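# Put phone on comic book, laptop on stand

## Task

Place the phone so it lies flat and entirely on top of the comic book, and set the laptop, shut, onto the laptop stand with its top face upward and one of its long edges squarely resting against the stand's lips; at the end neither gripper may be in contact with the phone or the laptop.

## Robot and tools

Robot: two arms, left_arm and right_arm, each ending in a two-finger gripper. Calibrated bases in the scene frame: left_arm at (+0.031, +0.243, 0) m, quat_wxyz (+1.000, 0, 0, +0.014); right_arm at (-0.029, -0.309, 0) m, quat_wxyz (+1.000, 0, 0, +0.003). A camera mast is fixed to the floor behind the arms. Loose objects may occasionally get nudged by something outside the robot.

Frame: the scene frame has its origin at table-top height, halfway between the arms' nominal bases; +z points up, +x points out across the table, and left_arm sits on the +y side (arm names do not match image left/right). Hand positions, velocities and targets are given in this frame; offsets use its axes, and rotations turn about the Hand target's position. The gripper's fingers point along its own +z and open/close along its own y. end_effector_position is the spot between the finger pads, roughly 1 cm behind the tips. Reported positions and orientations may be off by up to a few cm, worse at long reach.

Row format (shared by execute_actions and move): one list of 14 numbers, each in [-1, 1], covering both arms even if only one moves: left_arm dx, dy, dz, rx, ry, rz, opening, then right_arm in the same order. dx..rz are offsets (not poses) from that arm's Hand target as it stood when the action or move began; 1.0 equals 0.6 m for dx/dy/dz and 180 degrees for the rotation vector rx/ry/rz. Translations longer than 1.0 get shortened along their direction. Opening is absolute: +1 fully open (0.094 m), -1 closed. Sending all six pose numbers as 0 re-asks for the current Hand target; a 0 opening is a real command (half open), so resend the present opening to keep a gripper unchanged.

execute_actions(actions, cameras): actions is a list of actions; each action is a list of up to 15 rows, one per 1/30 s step; a short action repeats its last row to fill 15 steps. Every row counts from the start-of-action Hand target, and each new action starts from the updated target, so repeating an offset keeps moving. Images return only for an empty actions list or when cameras names them (["all"], [] or names; an unknown name invalidates the call). An empty list also reveals the scene number, task and fields normally omitted.

move(target, speed, blend, opening_speed, grip_force, blocking, cameras): drives each gripper in a straight line from its Hand target toward target, one 14-number row or a list of up to 15 rows, all offsets from the same starting Hand targets. speed: m/s, 0.002 to 4.3, default 0.25 (turns limited to twice that in rad/s), one value or one per target. blend: corner rounding in m for lists; 0 stops at each point. opening_speed: rate on the -1..+1 scale per second, at least 0.2; use it to close gently. grip_force: N per finger pad, 10 to 50, per arm or shared; it persists, and lower values close slowly. blocking=false returns after about 0.5 s while motion continues. Paths are capped at 10 s, do not avoid obstacles or the other arm, lag and stray more when fast, and a path near an arm's own base can flip its shoulder posture; route around it. The result adds a move: line, e.g. done (within 10 mm and 2 degrees), off_target, moving, held or fault, plus limits such as paced (pose clipped) or held (steps withheld).

wait(seconds 0 to 10, cameras): lets time pass holding commands; returns early if a running move finishes. stop(cameras): brakes a running move, needing some distance. zoom_image(camera cam_head_left or cam_head_right, region [x0, y0, x1, y1] pixels, top-left origin, at most 504x504): enlarges part of the latest image. finished_scene(scene: the current scene's integer number): ends the scene irreversibly; call only when the goal holds stably.

Controller: each step the commanded orientation is clipped to within 40 degrees of the measured one; Hand target shows the clipped command. Grippers often rest a few cm short of the target from friction or load; resend the gap as an offset. An arm blocked by an object keeps pressing until commanded away, past its gripper. A clearance check may halt arms coming close, but not gripper-to-gripper contact.

Gripping: grip_measured uses the opening scale; empty it reads up to ~2.5 mm wide. On a hard part full squeeze reads up to ~3 mm narrower. Squeeze rises about 1 N per 0.001 below first contact, then jumps to the force limit around 20 N. Release by commanding well above grip_measured. grip_effort_nm is a motor effort average (negative closing), not pad force. Joint velocities reading "within noise" means the arm is still. Joint torques include arm weight and offsets.

Cameras: cam_head_left and cam_head_right, 896x504 each.

Avoid: dropping objects or letting them fall from the table, releasing moving parts, fast impacts or hard presses, any contact between the two arms, and pushing into unreachable poses (motor heat; at 100 °C an arm faults and falls for 30 to 60 s; watch MOTOR HOT lines). Joint ranges (rad): waist ±2.880, shoulder 0 to 3.142, elbow 0 to 3.019, wrist pitch -1.693 to 1.571, wrist yaw ±1.571, wrist roll ±2.094.

Each tool is called after "Emit:" as name([rows], argument=value, ...), one row to a line, values as JSON.

## Session

Emit:
execute_actions(actions=[])

Scene clock: 0.00 s.
left_arm: end_effector_position=(+0.4918, +0.7722, +0.2721) grip_measured=+1.000 grip_effort_nm=n/a end_effector_quat_wxyz=(+0.538, +0.343, +0.763, +0.102) | right_arm: end_effector_position=(+0.0818, -0.5453, +0.1553) grip_measured=+1.000 grip_effort_nm=n/a end_effector_quat_wxyz=(-0.017, +0.931, +0.365, +0.017)
Joint positions: left_arm=[1.048 1.958 1.826 -0.907 1.087 1.594 0.094] | right_arm=[-1.159 1.066 0.823 -1.361 -0.035 1.239 0.094]
Joint velocities: within noise
Joint torques (N m): no reading
Motor temperatures (°C): left_arm=[23 25 27 24 28 25 28] | right_arm=[27 30 27 25 24 24 25]
Heat: left arm: hottest wrist yaw 28 °C; right arm: hottest shoulder 30 °C.
Hand target: left_arm +0.4940, +0.7762, +0.2939; +0.539, +0.352, +0.755, +0.121 | right_arm +0.0850, -0.5526, +0.1636; -0.006, +0.931, +0.366, +0.017
Tool commands: left_gripper/opening=+1.0 right_gripper/opening=+1.0

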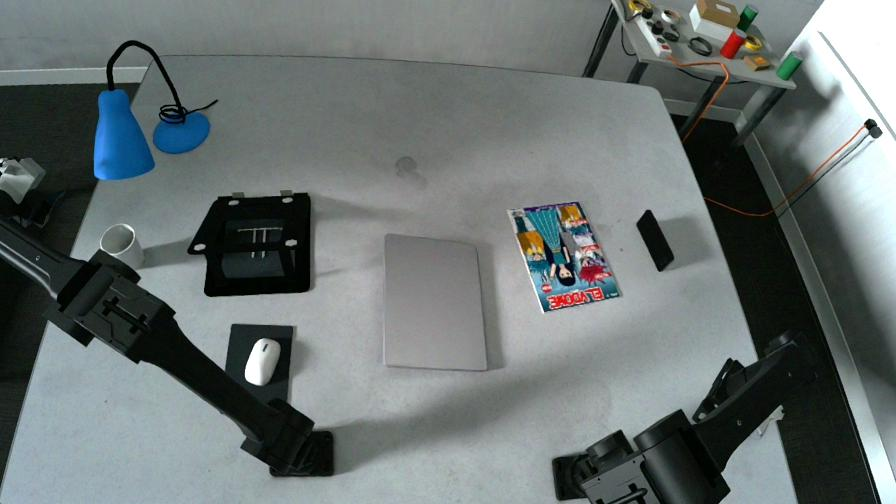

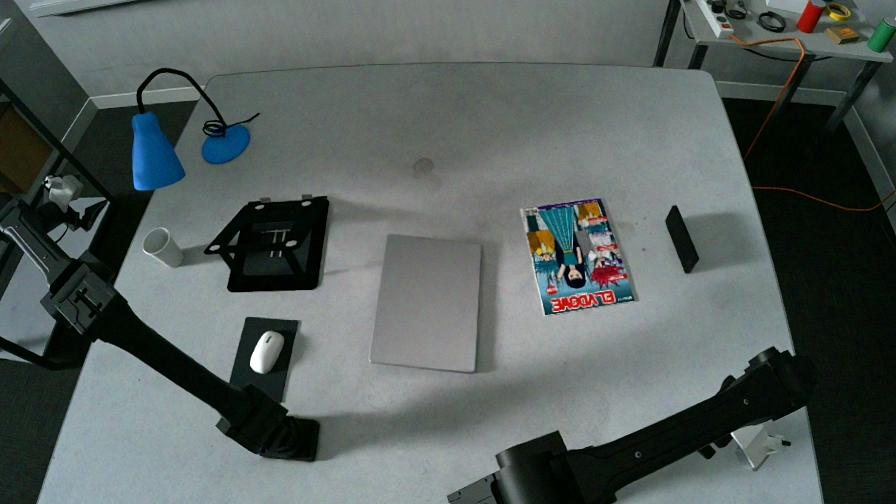

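Emit:
zoom_image(camera="cam_head_left", region=[500, 180, 740, 330])

Emit:
zoom_image(camera="cam_head_right", region=[500, 180, 740, 330])

Emit:
zoom_image(camera="cam_head_left", region=[170, 170, 340, 310])

Emit:
zoom_image(camera="cam_head_right", region=[190, 170, 360, 310])

Emit:
zoom_image(camera="cam_head_left", region=[350, 210, 530, 390])

Emit:
zoom_image(camera="cam_head_right", region=[350, 210, 530, 390])

Scaled by 2.100.

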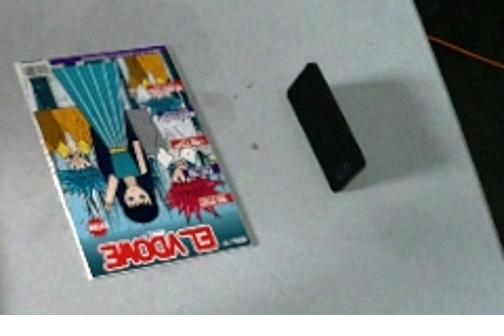

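Scaled by 2.100.

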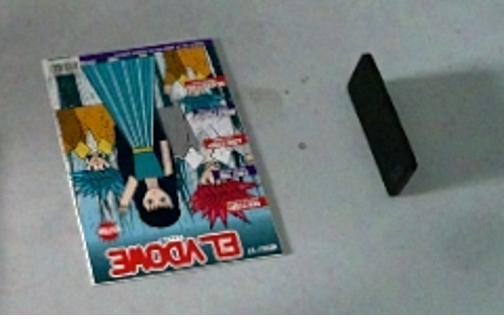

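Scaled by 2.965.

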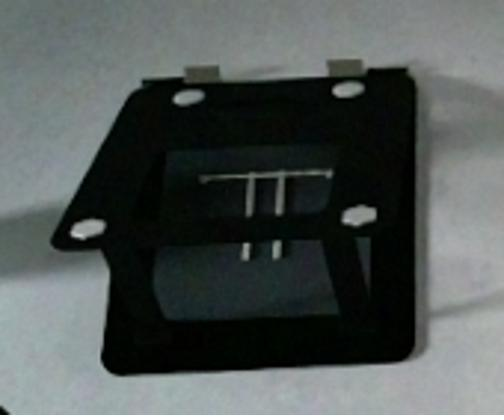

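Scaled by 2.965.

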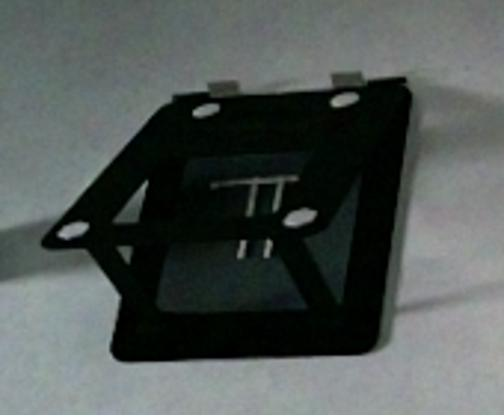

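Scaled by 2.800.

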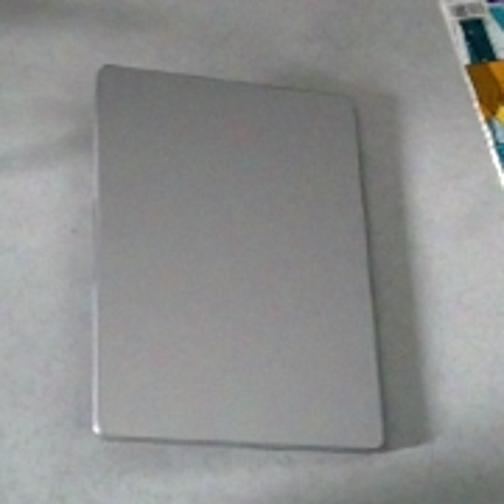

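Scaled by 2.800.

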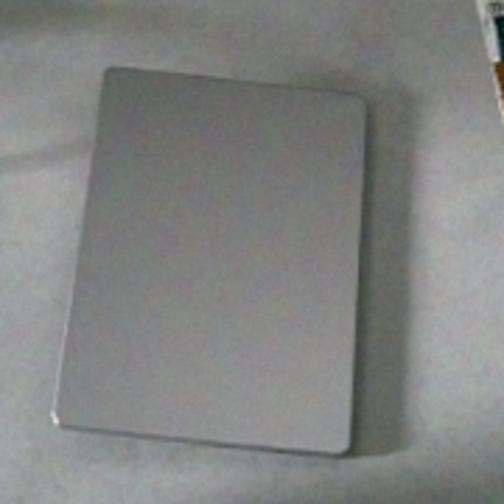

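Emit:
zoom_image(camera="cam_head_left", region=[370, 320, 510, 390])

Emit:
zoom_image(camera="cam_head_right", region=[355, 320, 495, 390])

Emit:
zoom_image(camera="cam_head_left", region=[620, 195, 690, 285])

Emit:
zoom_image(camera="cam_head_right", region=[650, 195, 720, 285])

Scaled by 3.600.

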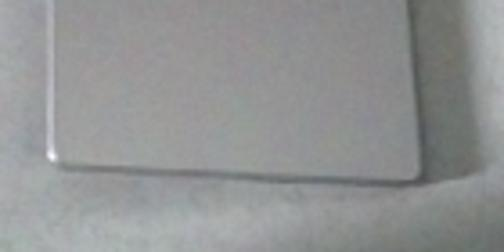

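Scaled by 3.600.

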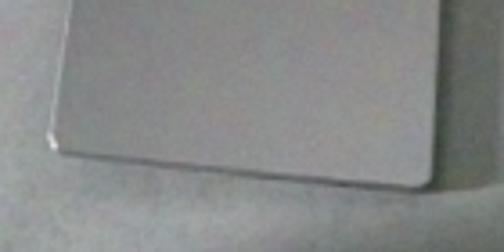

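Scaled by 5.600.

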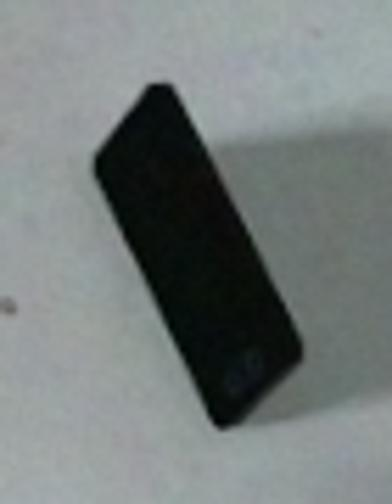

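Scaled by 5.600.

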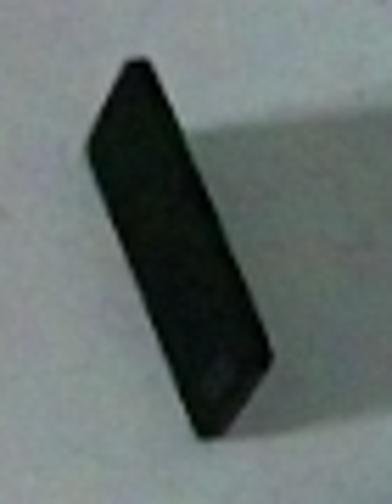

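Emit:
zoom_image(camera="cam_head_left", region=[0, 140, 160, 300])

Emit:
zoom_image(camera="cam_head_right", region=[0, 140, 160, 300])

Emit:
zoom_image(camera="cam_head_left", region=[540, 320, 840, 504])

Emit:
zoom_image(camera="cam_head_right", region=[440, 320, 840, 504])

Scaled by 3.150.

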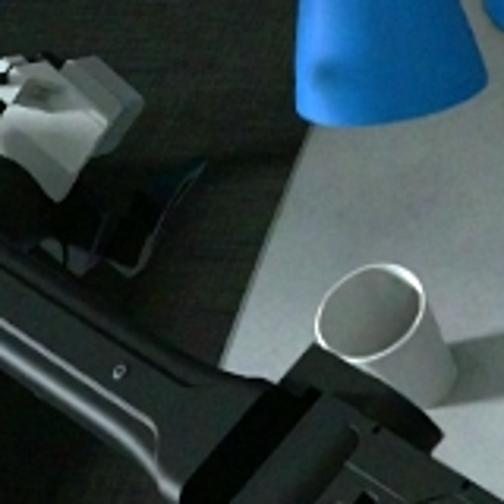

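Scaled by 3.150.

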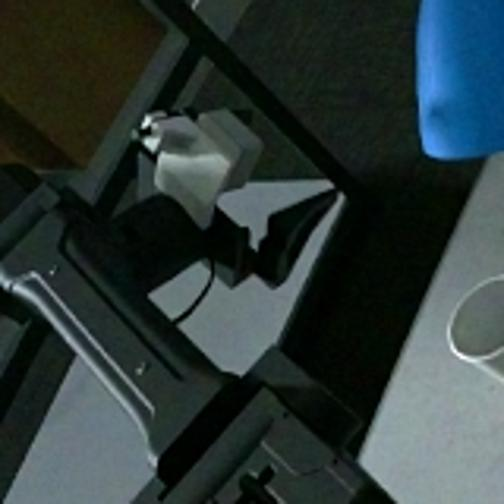

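Scaled by 1.680.

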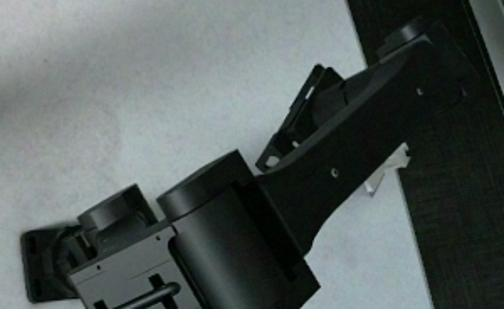

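Scaled by 1.260.

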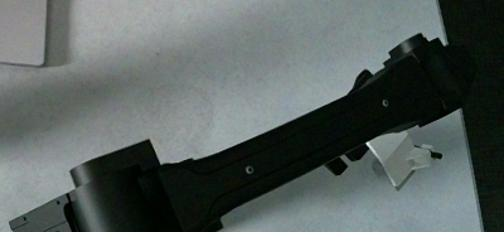

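Emit:
zoom_image(camera="cam_head_left", region=[200, 380, 380, 504])

Emit:
zoom_image(camera="cam_head_right", region=[180, 360, 360, 504])

Scaled by 2.800.

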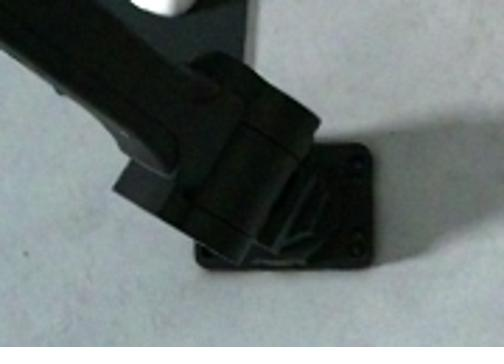

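Scaled by 2.800.

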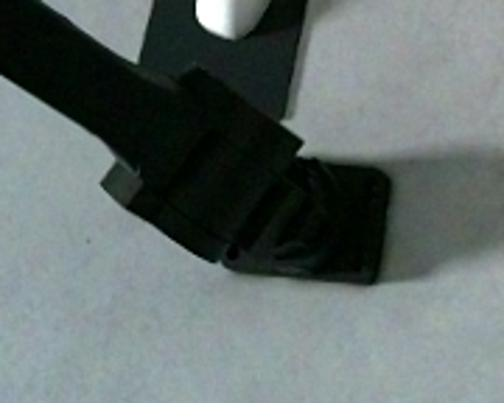

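Emit:
zoom_image(camera="cam_head_left", region=[375, 345, 425, 385])

Emit:
zoom_image(camera="cam_head_left", region=[460, 345, 510, 385])

Emit:
zoom_image(camera="cam_head_right", region=[360, 340, 410, 380])

Emit:
zoom_image(camera="cam_head_right", region=[440, 345, 500, 385])

Scaled by 10.080.

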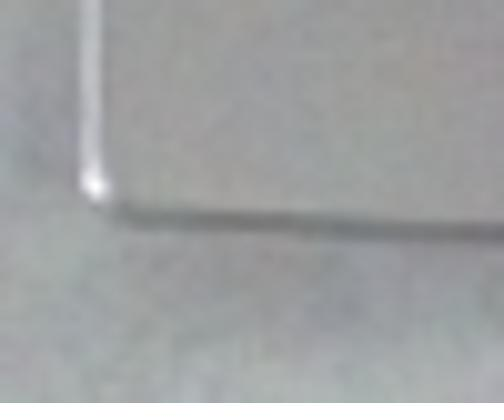

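Scaled by 10.080.

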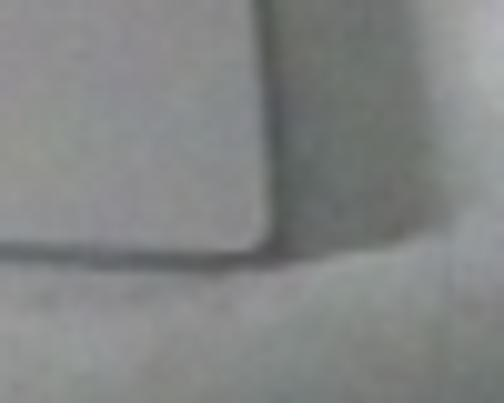

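Scaled by 10.080.

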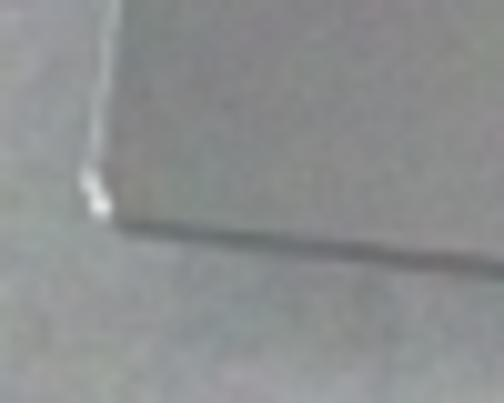

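Scaled by 8.400.

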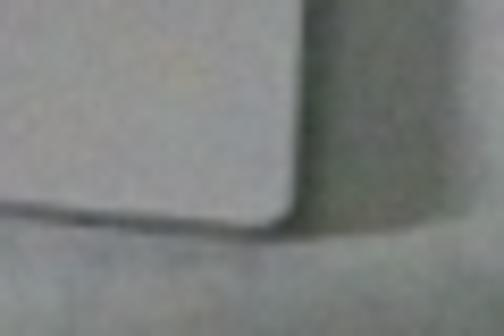

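Emit:
move(target=[-0.19, -0.9603, -0.0732, 0.0798, 0.3647, 0, 1, 0.6417, 0.011, 0.0607, 0, 0, 0.813, 1], speed=0.5, cameras=["all"])

Scene clock: 242.90 s.
left_arm: end_effector_position=(+0.3709, +0.2043, +0.2364) grip_measured=+1.000 grip_effort_nm=0.02 end_effector_quat_wxyz=(-0.012, +0.422, +0.906, -0.006) | right_arm: end_effector_position=(+0.4517, -0.5423, +0.1925) grip_measured=+1.000 grip_effort_nm=-0.02 end_effector_quat_wxyz=(-0.028, -0.072, +0.997, +0.004)
Joint positions: left_arm=[-0.138 1.253 1.181 -1.525 0.004 0.762 0.094] | right_arm=[-0.449 1.782 1.66 -1.501 0.02 -0.588 0.094]
Joint torques (N m): left_arm=[-2.14 -10.64 13.97 -0.09 -0.08 -0.11] | right_arm=[1.08 -17.73 12.63 -0.32 -0.03 0.1]
Motor temperatures (°C): left_arm=[23 34 36 24 28 24 27] | right_arm=[27 31 41 25 24 23 25]
Heat: left arm: hottest elbow 36 °C; right arm: hottest elbow 41 °C.
Hand target: left_arm +0.3800, +0.1999, +0.2501; -0.001, +0.423, +0.906, +0.000 | right_arm +0.4700, -0.5462, +0.2000; -0.018, -0.080, +0.997, -0.001
Off the commanded pose: left_arm 0.017 m, 1 deg | right_arm 0.020 m, 2 deg.
move: off_target (left_arm, right_arm)

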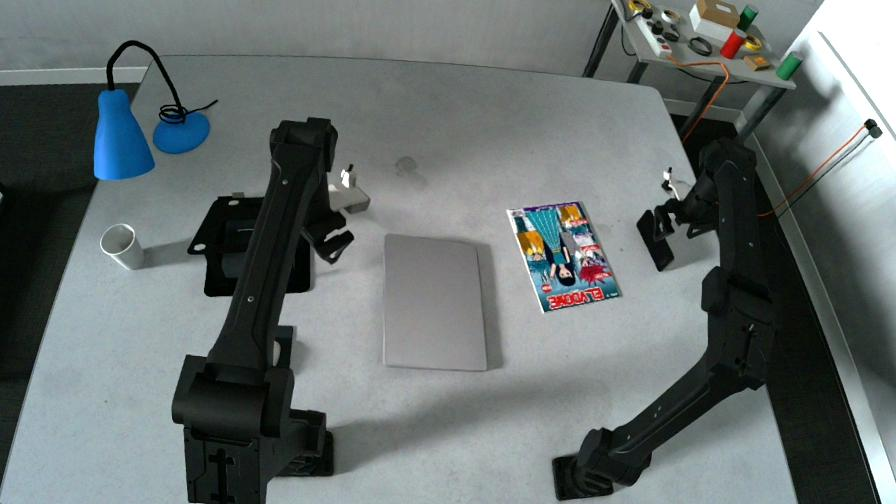

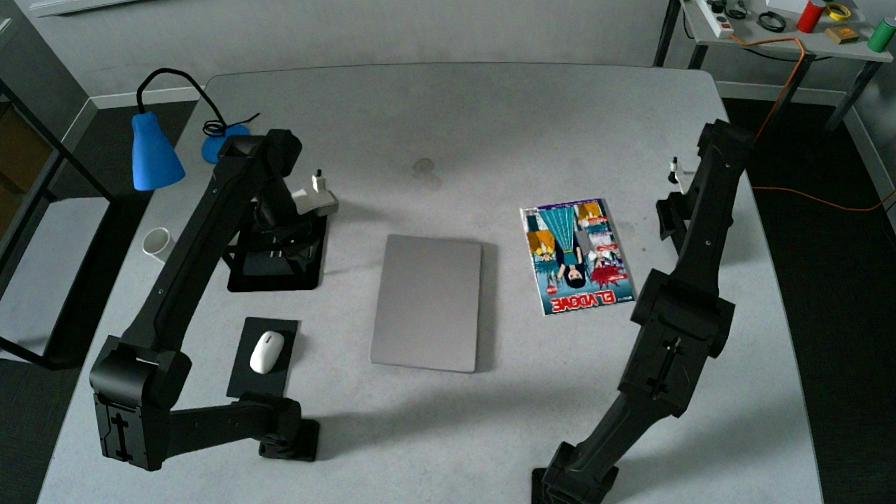

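Emit:
zoom_image(camera="cam_head_left", region=[610, 150, 750, 290])

Emit:
zoom_image(camera="cam_head_right", region=[620, 150, 760, 290])

Emit:
zoom_image(camera="cam_head_left", region=[270, 140, 410, 300])

Emit:
zoom_image(camera="cam_head_right", region=[210, 140, 370, 300])

Scaled by 3.600.

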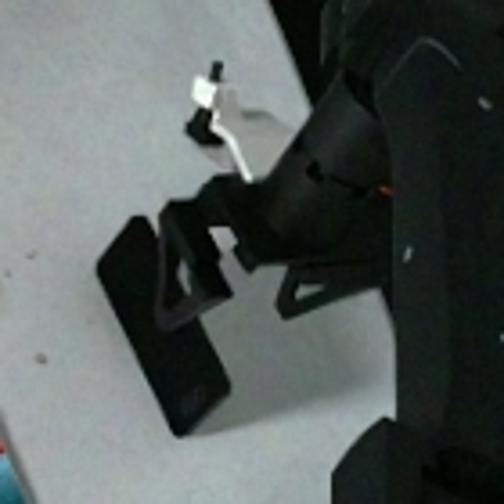

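Scaled by 3.600.

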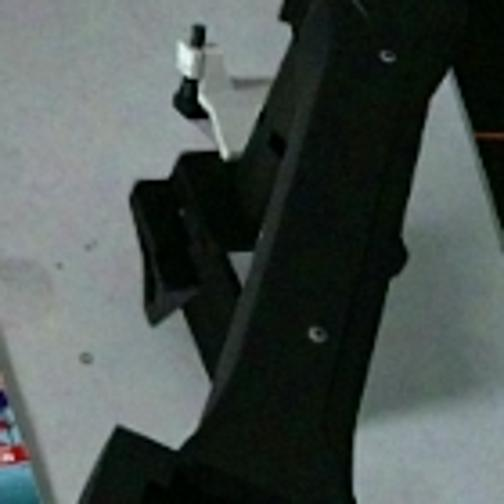

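Scaled by 3.150.

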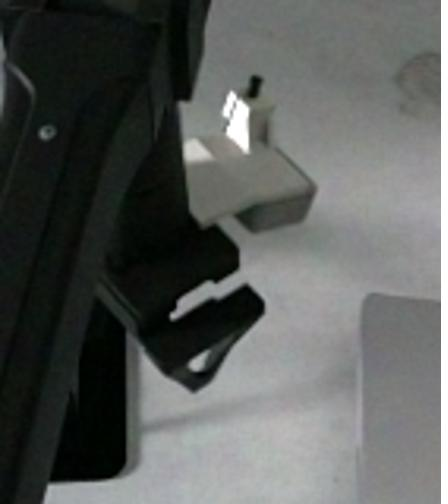

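Scaled by 3.150.

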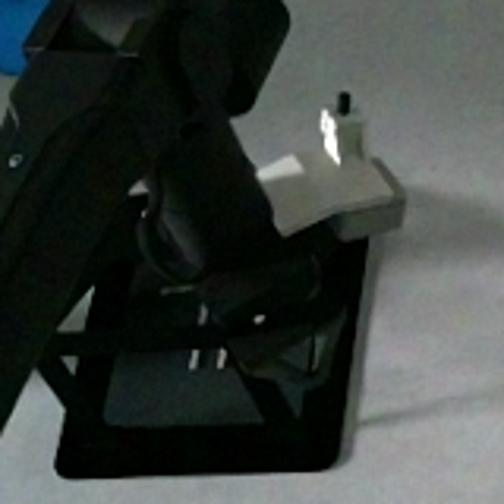

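Emit:
move(target=[0, 0, 0, 0, 0, 0, 1, 0.13, -0.02, -0.06, 0, 0, 0, 1], speed=0.3, cameras=["all"])

Emit:
zoom_image(camera="cam_head_left", region=[600, 140, 740, 290])

Emit:
zoom_image(camera="cam_head_right", region=[600, 140, 740, 290])

Scene clock: 267.33 s.
left_arm: end_effector_position=(+0.3709, +0.2043, +0.2364) grip_measured=+1.000 grip_effort_nm=0.02 end_effector_quat_wxyz=(-0.012, +0.422, +0.907, -0.006) | right_arm: end_effector_position=(+0.5316, -0.5561, +0.1533) grip_measured=+1.000 grip_effort_nm=-0.02 end_effector_quat_wxyz=(-0.032, -0.081, +0.996, +0.006)
Joint positions: left_arm=[-0.138 1.253 1.181 -1.525 0.004 0.761 0.094] | right_arm=[-0.414 2.021 1.913 -1.524 0.019 -0.569 0.094]
Joint torques (N m): left_arm=[-2.67 -8.82 14.24 -0.16 -0.08 -0.11] | right_arm=[0.97 -21.89 12.38 -0.4 -0.04 0.22]
Heat: left arm: hottest elbow 36 °C; right arm: hottest elbow 42 °C.
Hand target: left_arm +0.3800, +0.1999, +0.2501; -0.001, +0.423, +0.906, +0.000 | right_arm +0.5479, -0.5581, +0.1639; -0.018, -0.080, +0.997, -0.001
Off the commanded pose: left_arm 0.017 m, 1 deg | right_arm 0.020 m, 2 deg.
move: off_target (left_arm, right_arm)

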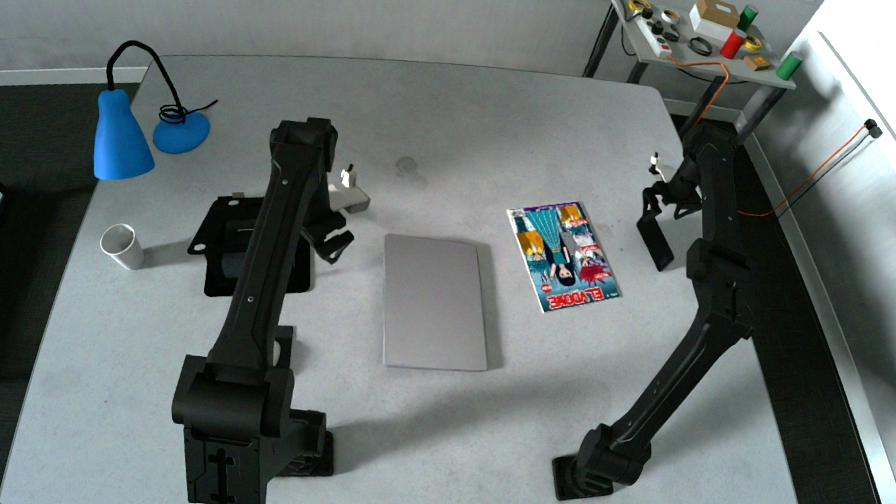

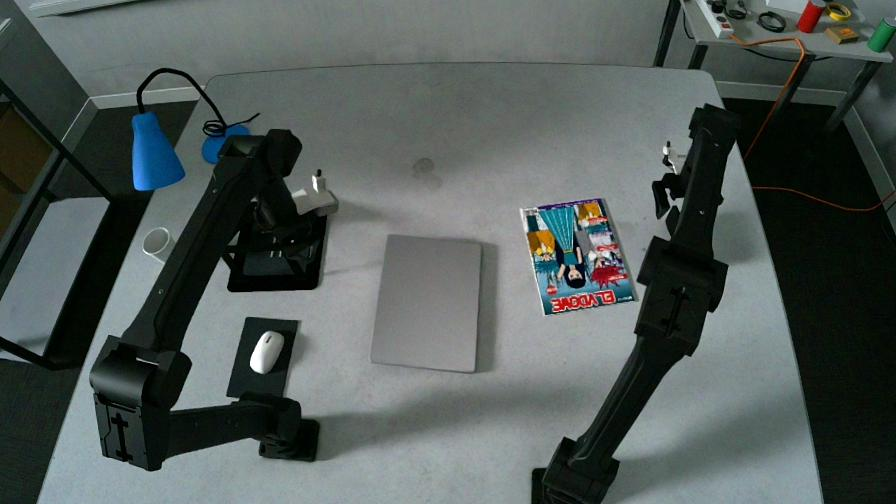

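Scaled by 3.360.

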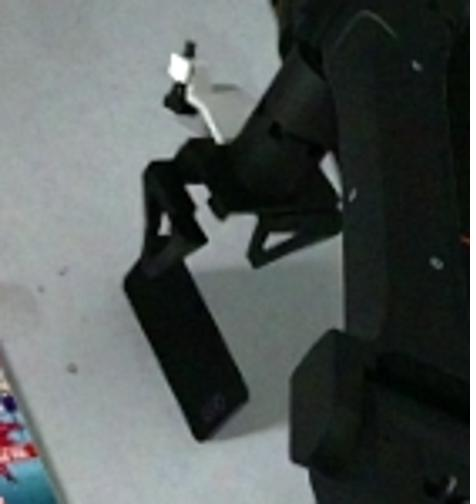

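Scaled by 3.360.

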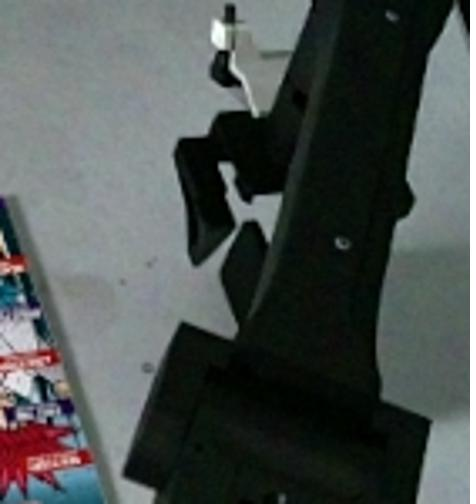

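Emit:
zoom_image(camera="cam_head_left", region=[635, 170, 705, 230])

Emit:
zoom_image(camera="cam_head_right", region=[640, 165, 710, 245])

Emit:
zoom_image(camera="cam_head_left", region=[290, 190, 370, 280])

Scaled by 7.200.

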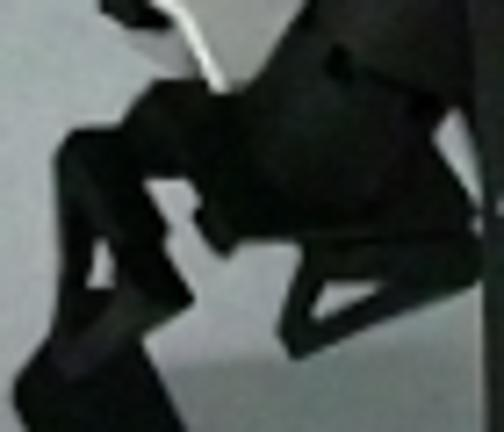

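Scaled by 6.300.

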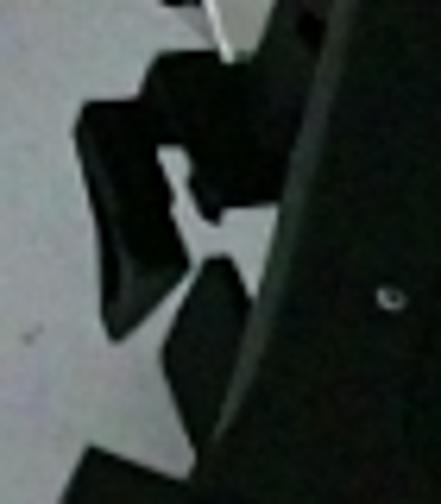

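Scaled by 5.600.

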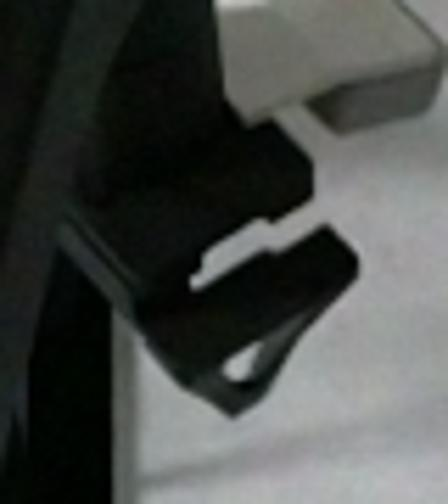

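Emit:
move(target=[0, 0, 0, 0, 0, 0, 1, 0.0107, -0.0698, 0, 0, 0, 0, 1], speed=0.25, cameras=["all"])

Emit:
zoom_image(camera="cam_head_left", region=[620, 160, 720, 290])

Emit:
zoom_image(camera="cam_head_right", region=[640, 160, 740, 290])

Scene clock: 322.17 s.
left_arm: end_effector_position=(+0.3709, +0.2043, +0.2364) grip_measured=+1.000 grip_effort_nm=0.02 end_effector_quat_wxyz=(-0.012, +0.422, +0.907, -0.006) | right_arm: end_effector_position=(+0.5413, -0.5915, +0.1600) grip_measured=+1.000 grip_effort_nm=-0.03 end_effector_quat_wxyz=(-0.026, -0.078, +0.997, +0.004)
Joint positions: left_arm=[-0.138 1.253 1.181 -1.525 0.004 0.761 0.094] | right_arm=[-0.459 2.084 2.034 -1.57 0.019 -0.609 0.094]
Joint torques (N m): left_arm=[-1.85 -9.52 14.31 -0.16 -0.09 -0.06] | right_arm=[0.38 -22.53 12.77 -0.29 0.02 0.08]
Motor temperatures (°C): left_arm=[23 28 37 24 27 24 27] | right_arm=[27 39 43 25 24 23 25]
Heat: left arm: hottest elbow 37 °C; right arm: hottest elbow 43 °C.
Hand target: left_arm +0.3800, +0.1999, +0.2501; -0.001, +0.423, +0.906, +0.000 | right_arm +0.5544, -0.6000, +0.1638; -0.018, -0.080, +0.997, -0.001
Off the commanded pose: left_arm 0.017 m, 1 deg | right_arm 0.016 m, 1 deg.
move: off_target (left_arm, right_arm)

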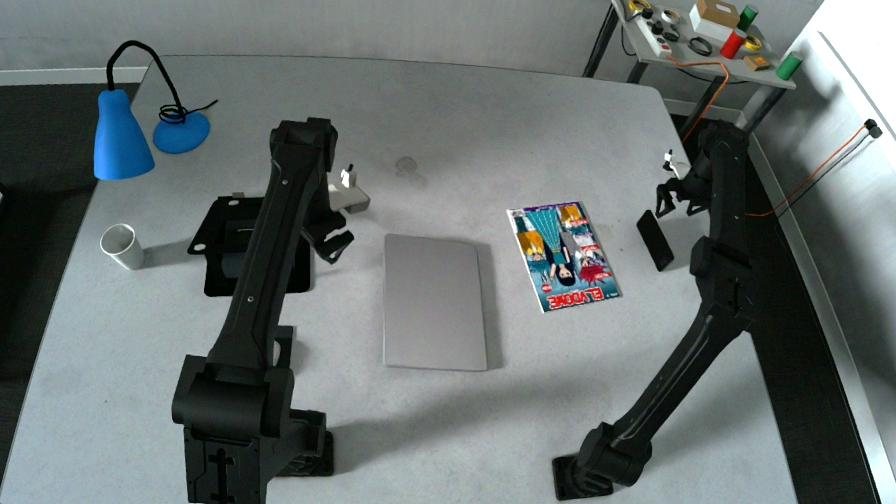

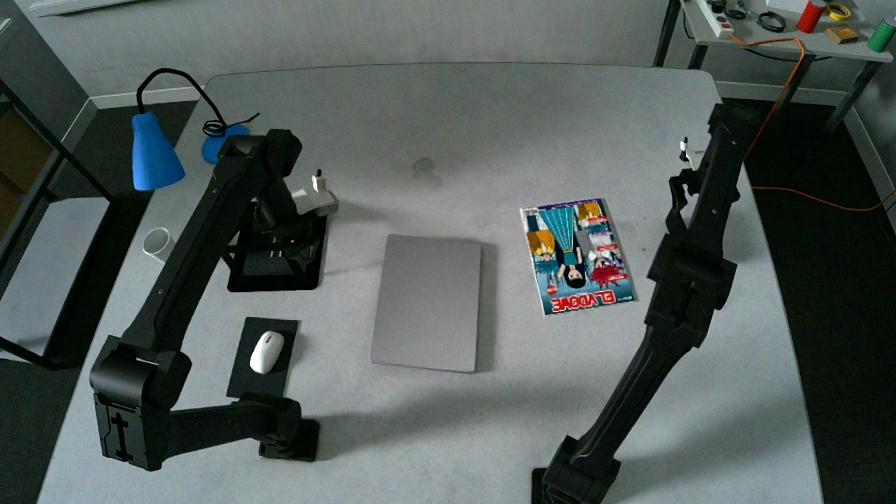

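Scaled by 3.877.

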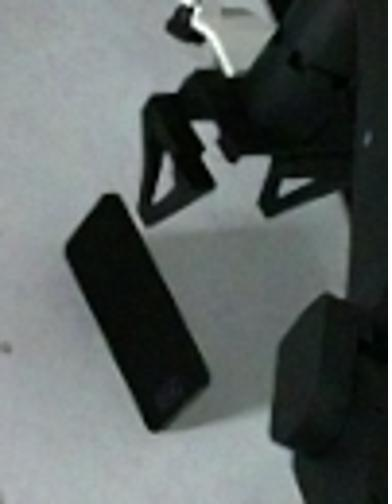

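Scaled by 3.877.

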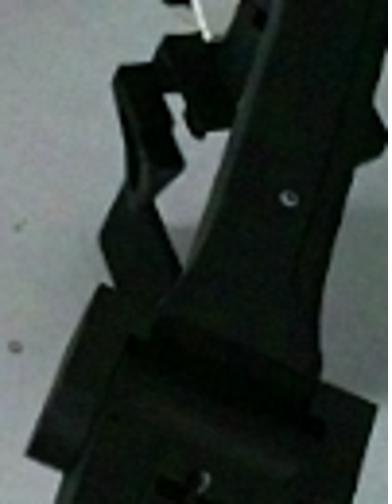

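Emit:
zoom_image(camera="cam_head_left", region=[648, 172, 708, 226])

Emit:
zoom_image(camera="cam_head_right", region=[655, 165, 715, 245])

Scaled by 8.400.

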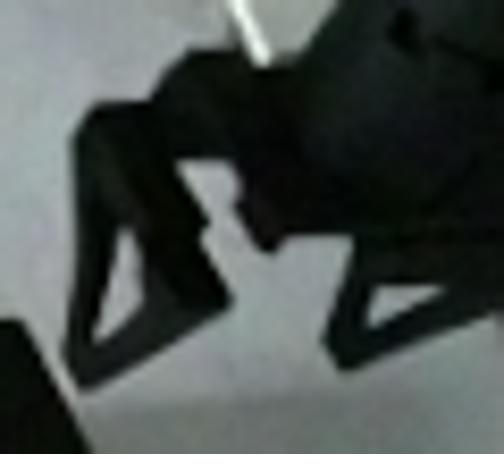

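Scaled by 6.300.

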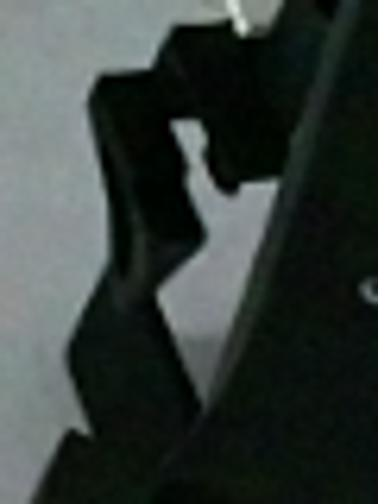

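Emit:
move(target=[0, 0, 0, 0, 0, 0, 1, 0, 0, -0.115, 0, 0, 0, 1], speed=0.2, cameras=["all"])

Emit:
zoom_image(camera="cam_head_left", region=[620, 170, 710, 290])

Emit:
zoom_image(camera="cam_head_right", region=[640, 170, 730, 290])

Scene clock: 373.13 s.
left_arm: end_effector_position=(+0.3709, +0.2043, +0.2364) grip_measured=+1.000 grip_effort_nm=0.02 end_effector_quat_wxyz=(-0.012, +0.422, +0.907, -0.006) | right_arm: end_effector_position=(+0.5547, -0.5980, +0.1123) grip_measured=+1.000 grip_effort_nm=-0.02 end_effector_quat_wxyz=(-0.010, -0.078, +0.997, -0.005)
Joint positions: left_arm=[-0.138 1.253 1.181 -1.525 0.004 0.761 0.094] | right_arm=[-0.459 2.117 1.963 -1.429 0.019 -0.609 0.094]
Joint torques (N m): left_arm=[-2.02 -9.76 13.94 -0.14 -0.05 -0.09] | right_arm=[0.44 -23.06 7.84 0.49 0.02 0.09]
Motor temperatures (°C): left_arm=[23 27 37 24 27 24 26] | right_arm=[27 35 48 25 24 23 25]
Heat: left arm: hottest elbow 37 °C; right arm: hottest elbow 48 °C.
Hand target: left_arm +0.3800, +0.1999, +0.2501; -0.001, +0.423, +0.906, +0.000 | right_arm +0.5545, -0.6000, +0.0950; -0.018, -0.080, +0.997, -0.001
Off the commanded pose: left_arm 0.017 m, 1 deg | right_arm 0.018 m, 1 deg.
move: off_target (left_arm, right_arm)

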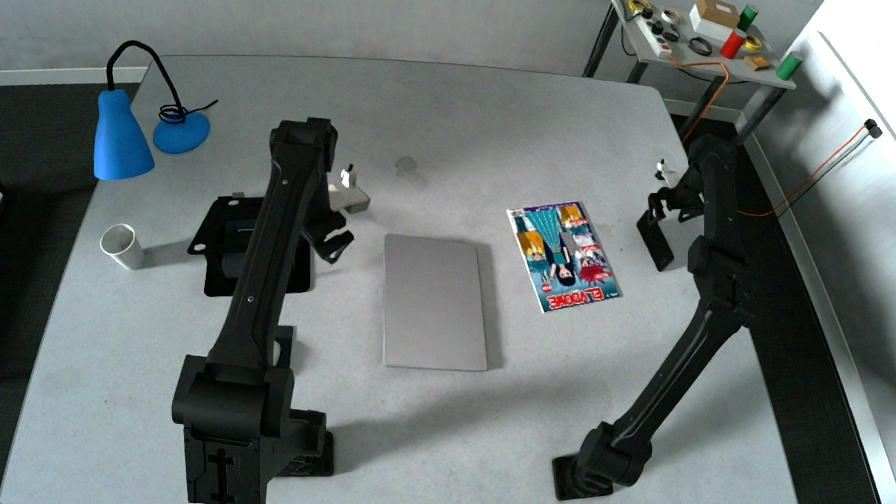

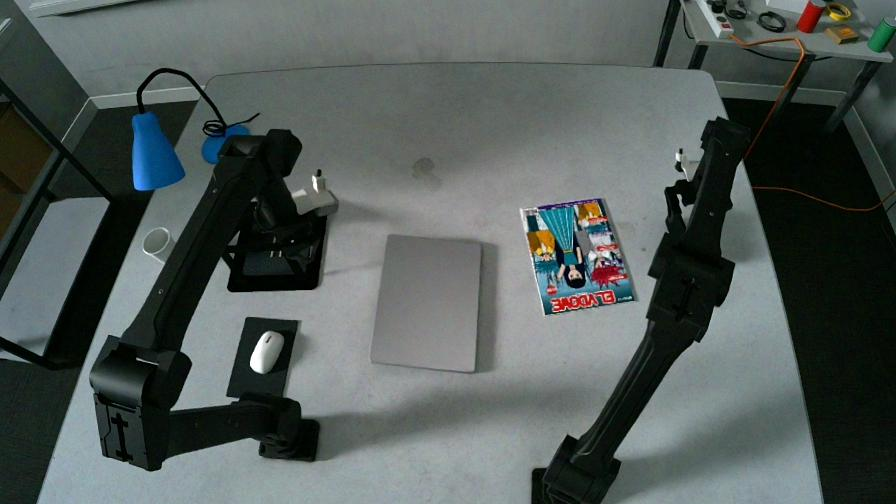

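Scaled by 4.200.

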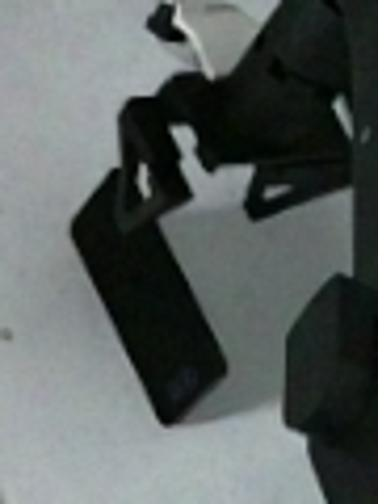

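Scaled by 4.200.

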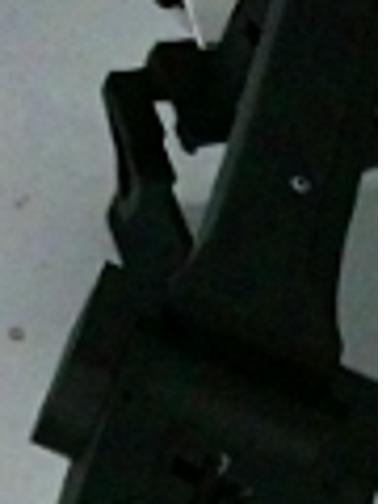

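Emit:
move(target=[0, 0, 0, 0, 0, 0, 1, 0, 0, -0.1083, 0, 0, 0, 1], speed=0.15, cameras=["all"])

Emit:
zoom_image(camera="cam_head_left", region=[620, 180, 710, 290])

Emit:
zoom_image(camera="cam_head_right", region=[640, 180, 730, 290])

Scene clock: 379.90 s.
left_arm: end_effector_position=(+0.3709, +0.2043, +0.2364) grip_measured=+1.000 grip_effort_nm=0.02 end_effector_quat_wxyz=(-0.012, +0.422, +0.907, -0.006) | right_arm: end_effector_position=(+0.5562, -0.5987, +0.0477) grip_measured=+1.000 grip_effort_nm=-0.03 end_effector_quat_wxyz=(-0.010, -0.078, +0.997, -0.005)
Joint positions: left_arm=[-0.138 1.253 1.181 -1.525 0.004 0.761 0.094] | right_arm=[-0.459 2.165 1.871 -1.289 0.019 -0.609 0.094]
Joint torques (N m): left_arm=[-2.61 -9.76 13.91 -0.25 -0.08 -0.07] | right_arm=[0.32 -23.59 7.57 0.46 0.02 0.09]
Heat: left arm: hottest elbow 37 °C; right arm: hottest elbow 47 °C.
Hand target: left_arm +0.3800, +0.1999, +0.2501; -0.001, +0.423, +0.906, +0.000 | right_arm +0.5544, -0.6000, +0.0299; -0.018, -0.080, +0.997, -0.001
Off the commanded pose: left_arm 0.017 m, 1 deg | right_arm 0.018 m, 1 deg.
move: off_target (left_arm, right_arm)

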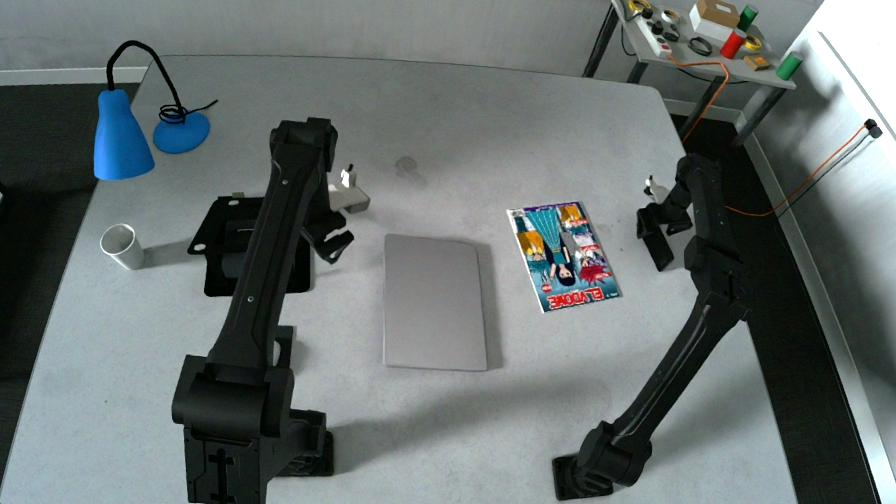

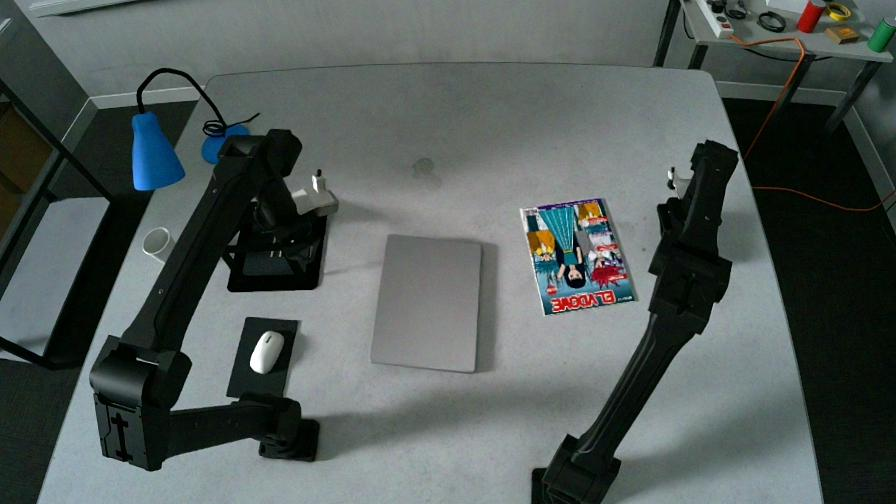

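Scaled by 4.582.

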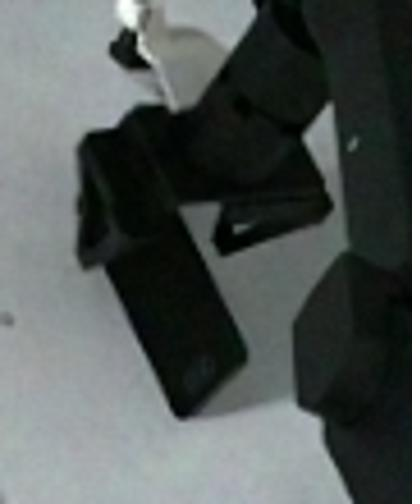

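Scaled by 4.582.

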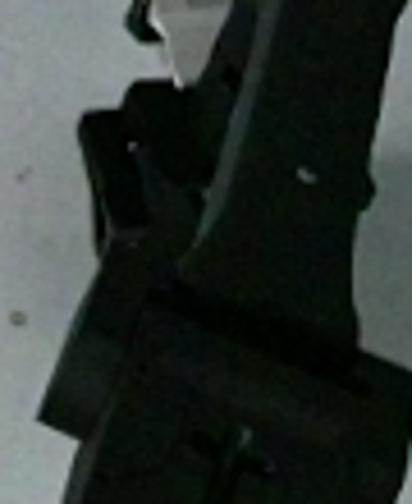

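Emit:
move(target=[0, 0, 0, 0, 0, 0, 1, 0, 0, 0, 0, 0, 0, -0.5], opening_speed=1.5)

Emit:
move(target=[0, 0, 0, 0, 0, 0, 1, 0, 0, 0, 0, 0, 0, -0.92], opening_speed=0.4, cameras=["all"])

Emit:
zoom_image(camera="cam_head_left", region=[620, 180, 710, 290])

Scene clock: 386.83 s.
left_arm: end_effector_position=(+0.3709, +0.2043, +0.2364) grip_measured=+1.000 grip_effort_nm=0.03 end_effector_quat_wxyz=(-0.012, +0.422, +0.907, -0.006) | right_arm: end_effector_position=(+0.5562, -0.5987, +0.0477) grip_measured=-0.498 grip_effort_nm=-0.08 end_effector_quat_wxyz=(-0.010, -0.078, +0.997, -0.005)
Joint positions: left_arm=[-0.138 1.253 1.181 -1.525 0.004 0.761 0.094] | right_arm=[-0.459 2.165 1.871 -1.289 0.019 -0.61 0.024]
Joint torques (N m): left_arm=[-2.61 -9.88 14.27 -0.24 -0.07 -0.09] | right_arm=[0.38 -23.53 7.51 0.47 0.02 0.09]
Heat: left arm: hottest elbow 37 °C; right arm: hottest elbow 45 °C.
Hand target: left_arm +0.3800, +0.1999, +0.2501; -0.001, +0.423, +0.906, +0.000 | right_arm +0.5544, -0.6000, +0.0299; -0.018, -0.080, +0.997, -0.001
Off the commanded pose: left_arm 0.017 m, 1 deg | right_arm 0.018 m, 1 deg.
move: off_target (left_arm, right_arm)

Scene clock: 388.10 s.
left_arm: end_effector_position=(+0.3709, +0.2043, +0.2364) grip_measured=+1.000 grip_effort_nm=0.02 end_effector_quat_wxyz=(-0.012, +0.422, +0.907, -0.006) | right_arm: end_effector_position=(+0.5562, -0.5987, +0.0477) grip_measured=-0.840 grip_effort_nm=-1.00 end_effector_quat_wxyz=(-0.010, -0.078, +0.997, -0.005)
Joint positions: left_arm=[-0.138 1.253 1.181 -1.525 0.004 0.761 0.094] | right_arm=[-0.459 2.165 1.871 -1.288 0.019 -0.61 0.008]
Joint torques (N m): left_arm=[-1.79 -8.88 14.15 -0.25 -0.09 -0.11] | right_arm=[0.38 -23.65 7.49 0.49 0.02 0.1]
Heat: left arm: hottest elbow 37 °C; right arm: hottest elbow 45 °C.
Hand target: left_arm +0.3800, +0.1999, +0.2501; -0.001, +0.423, +0.906, +0.000 | right_arm +0.5545, -0.6000, +0.0299; -0.018, -0.080, +0.997, -0.001
Off the commanded pose: left_arm 0.017 m, 1 deg | right_arm 0.018 m, 1 deg.
move: off_target (left_arm, right_arm)

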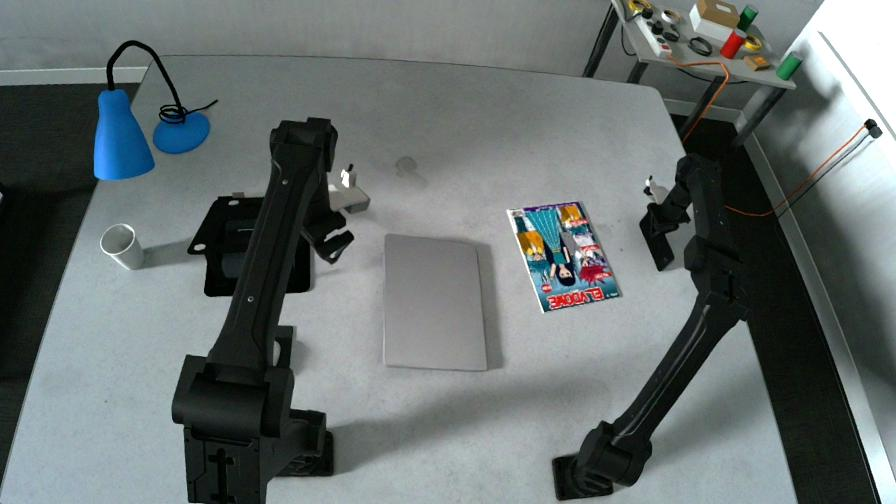

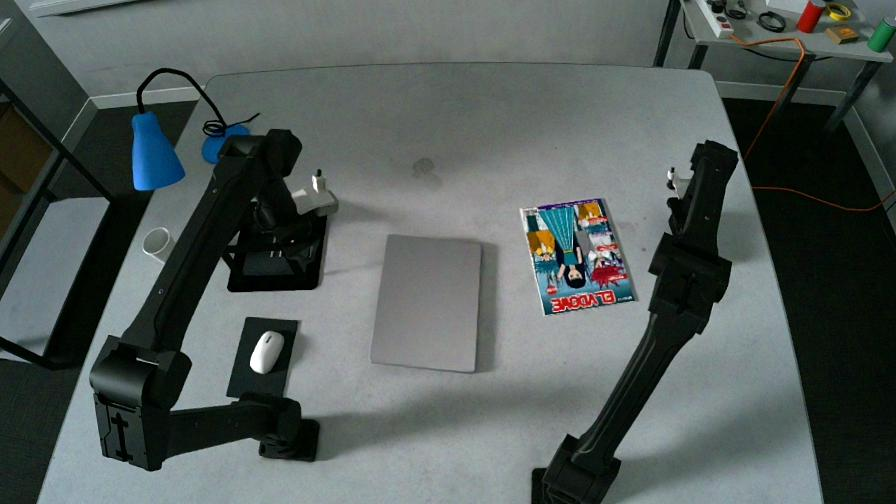

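Scaled by 4.582.

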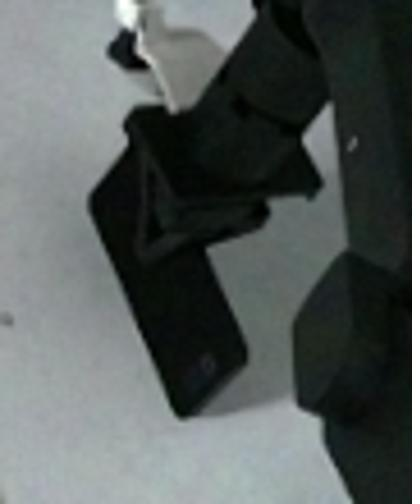

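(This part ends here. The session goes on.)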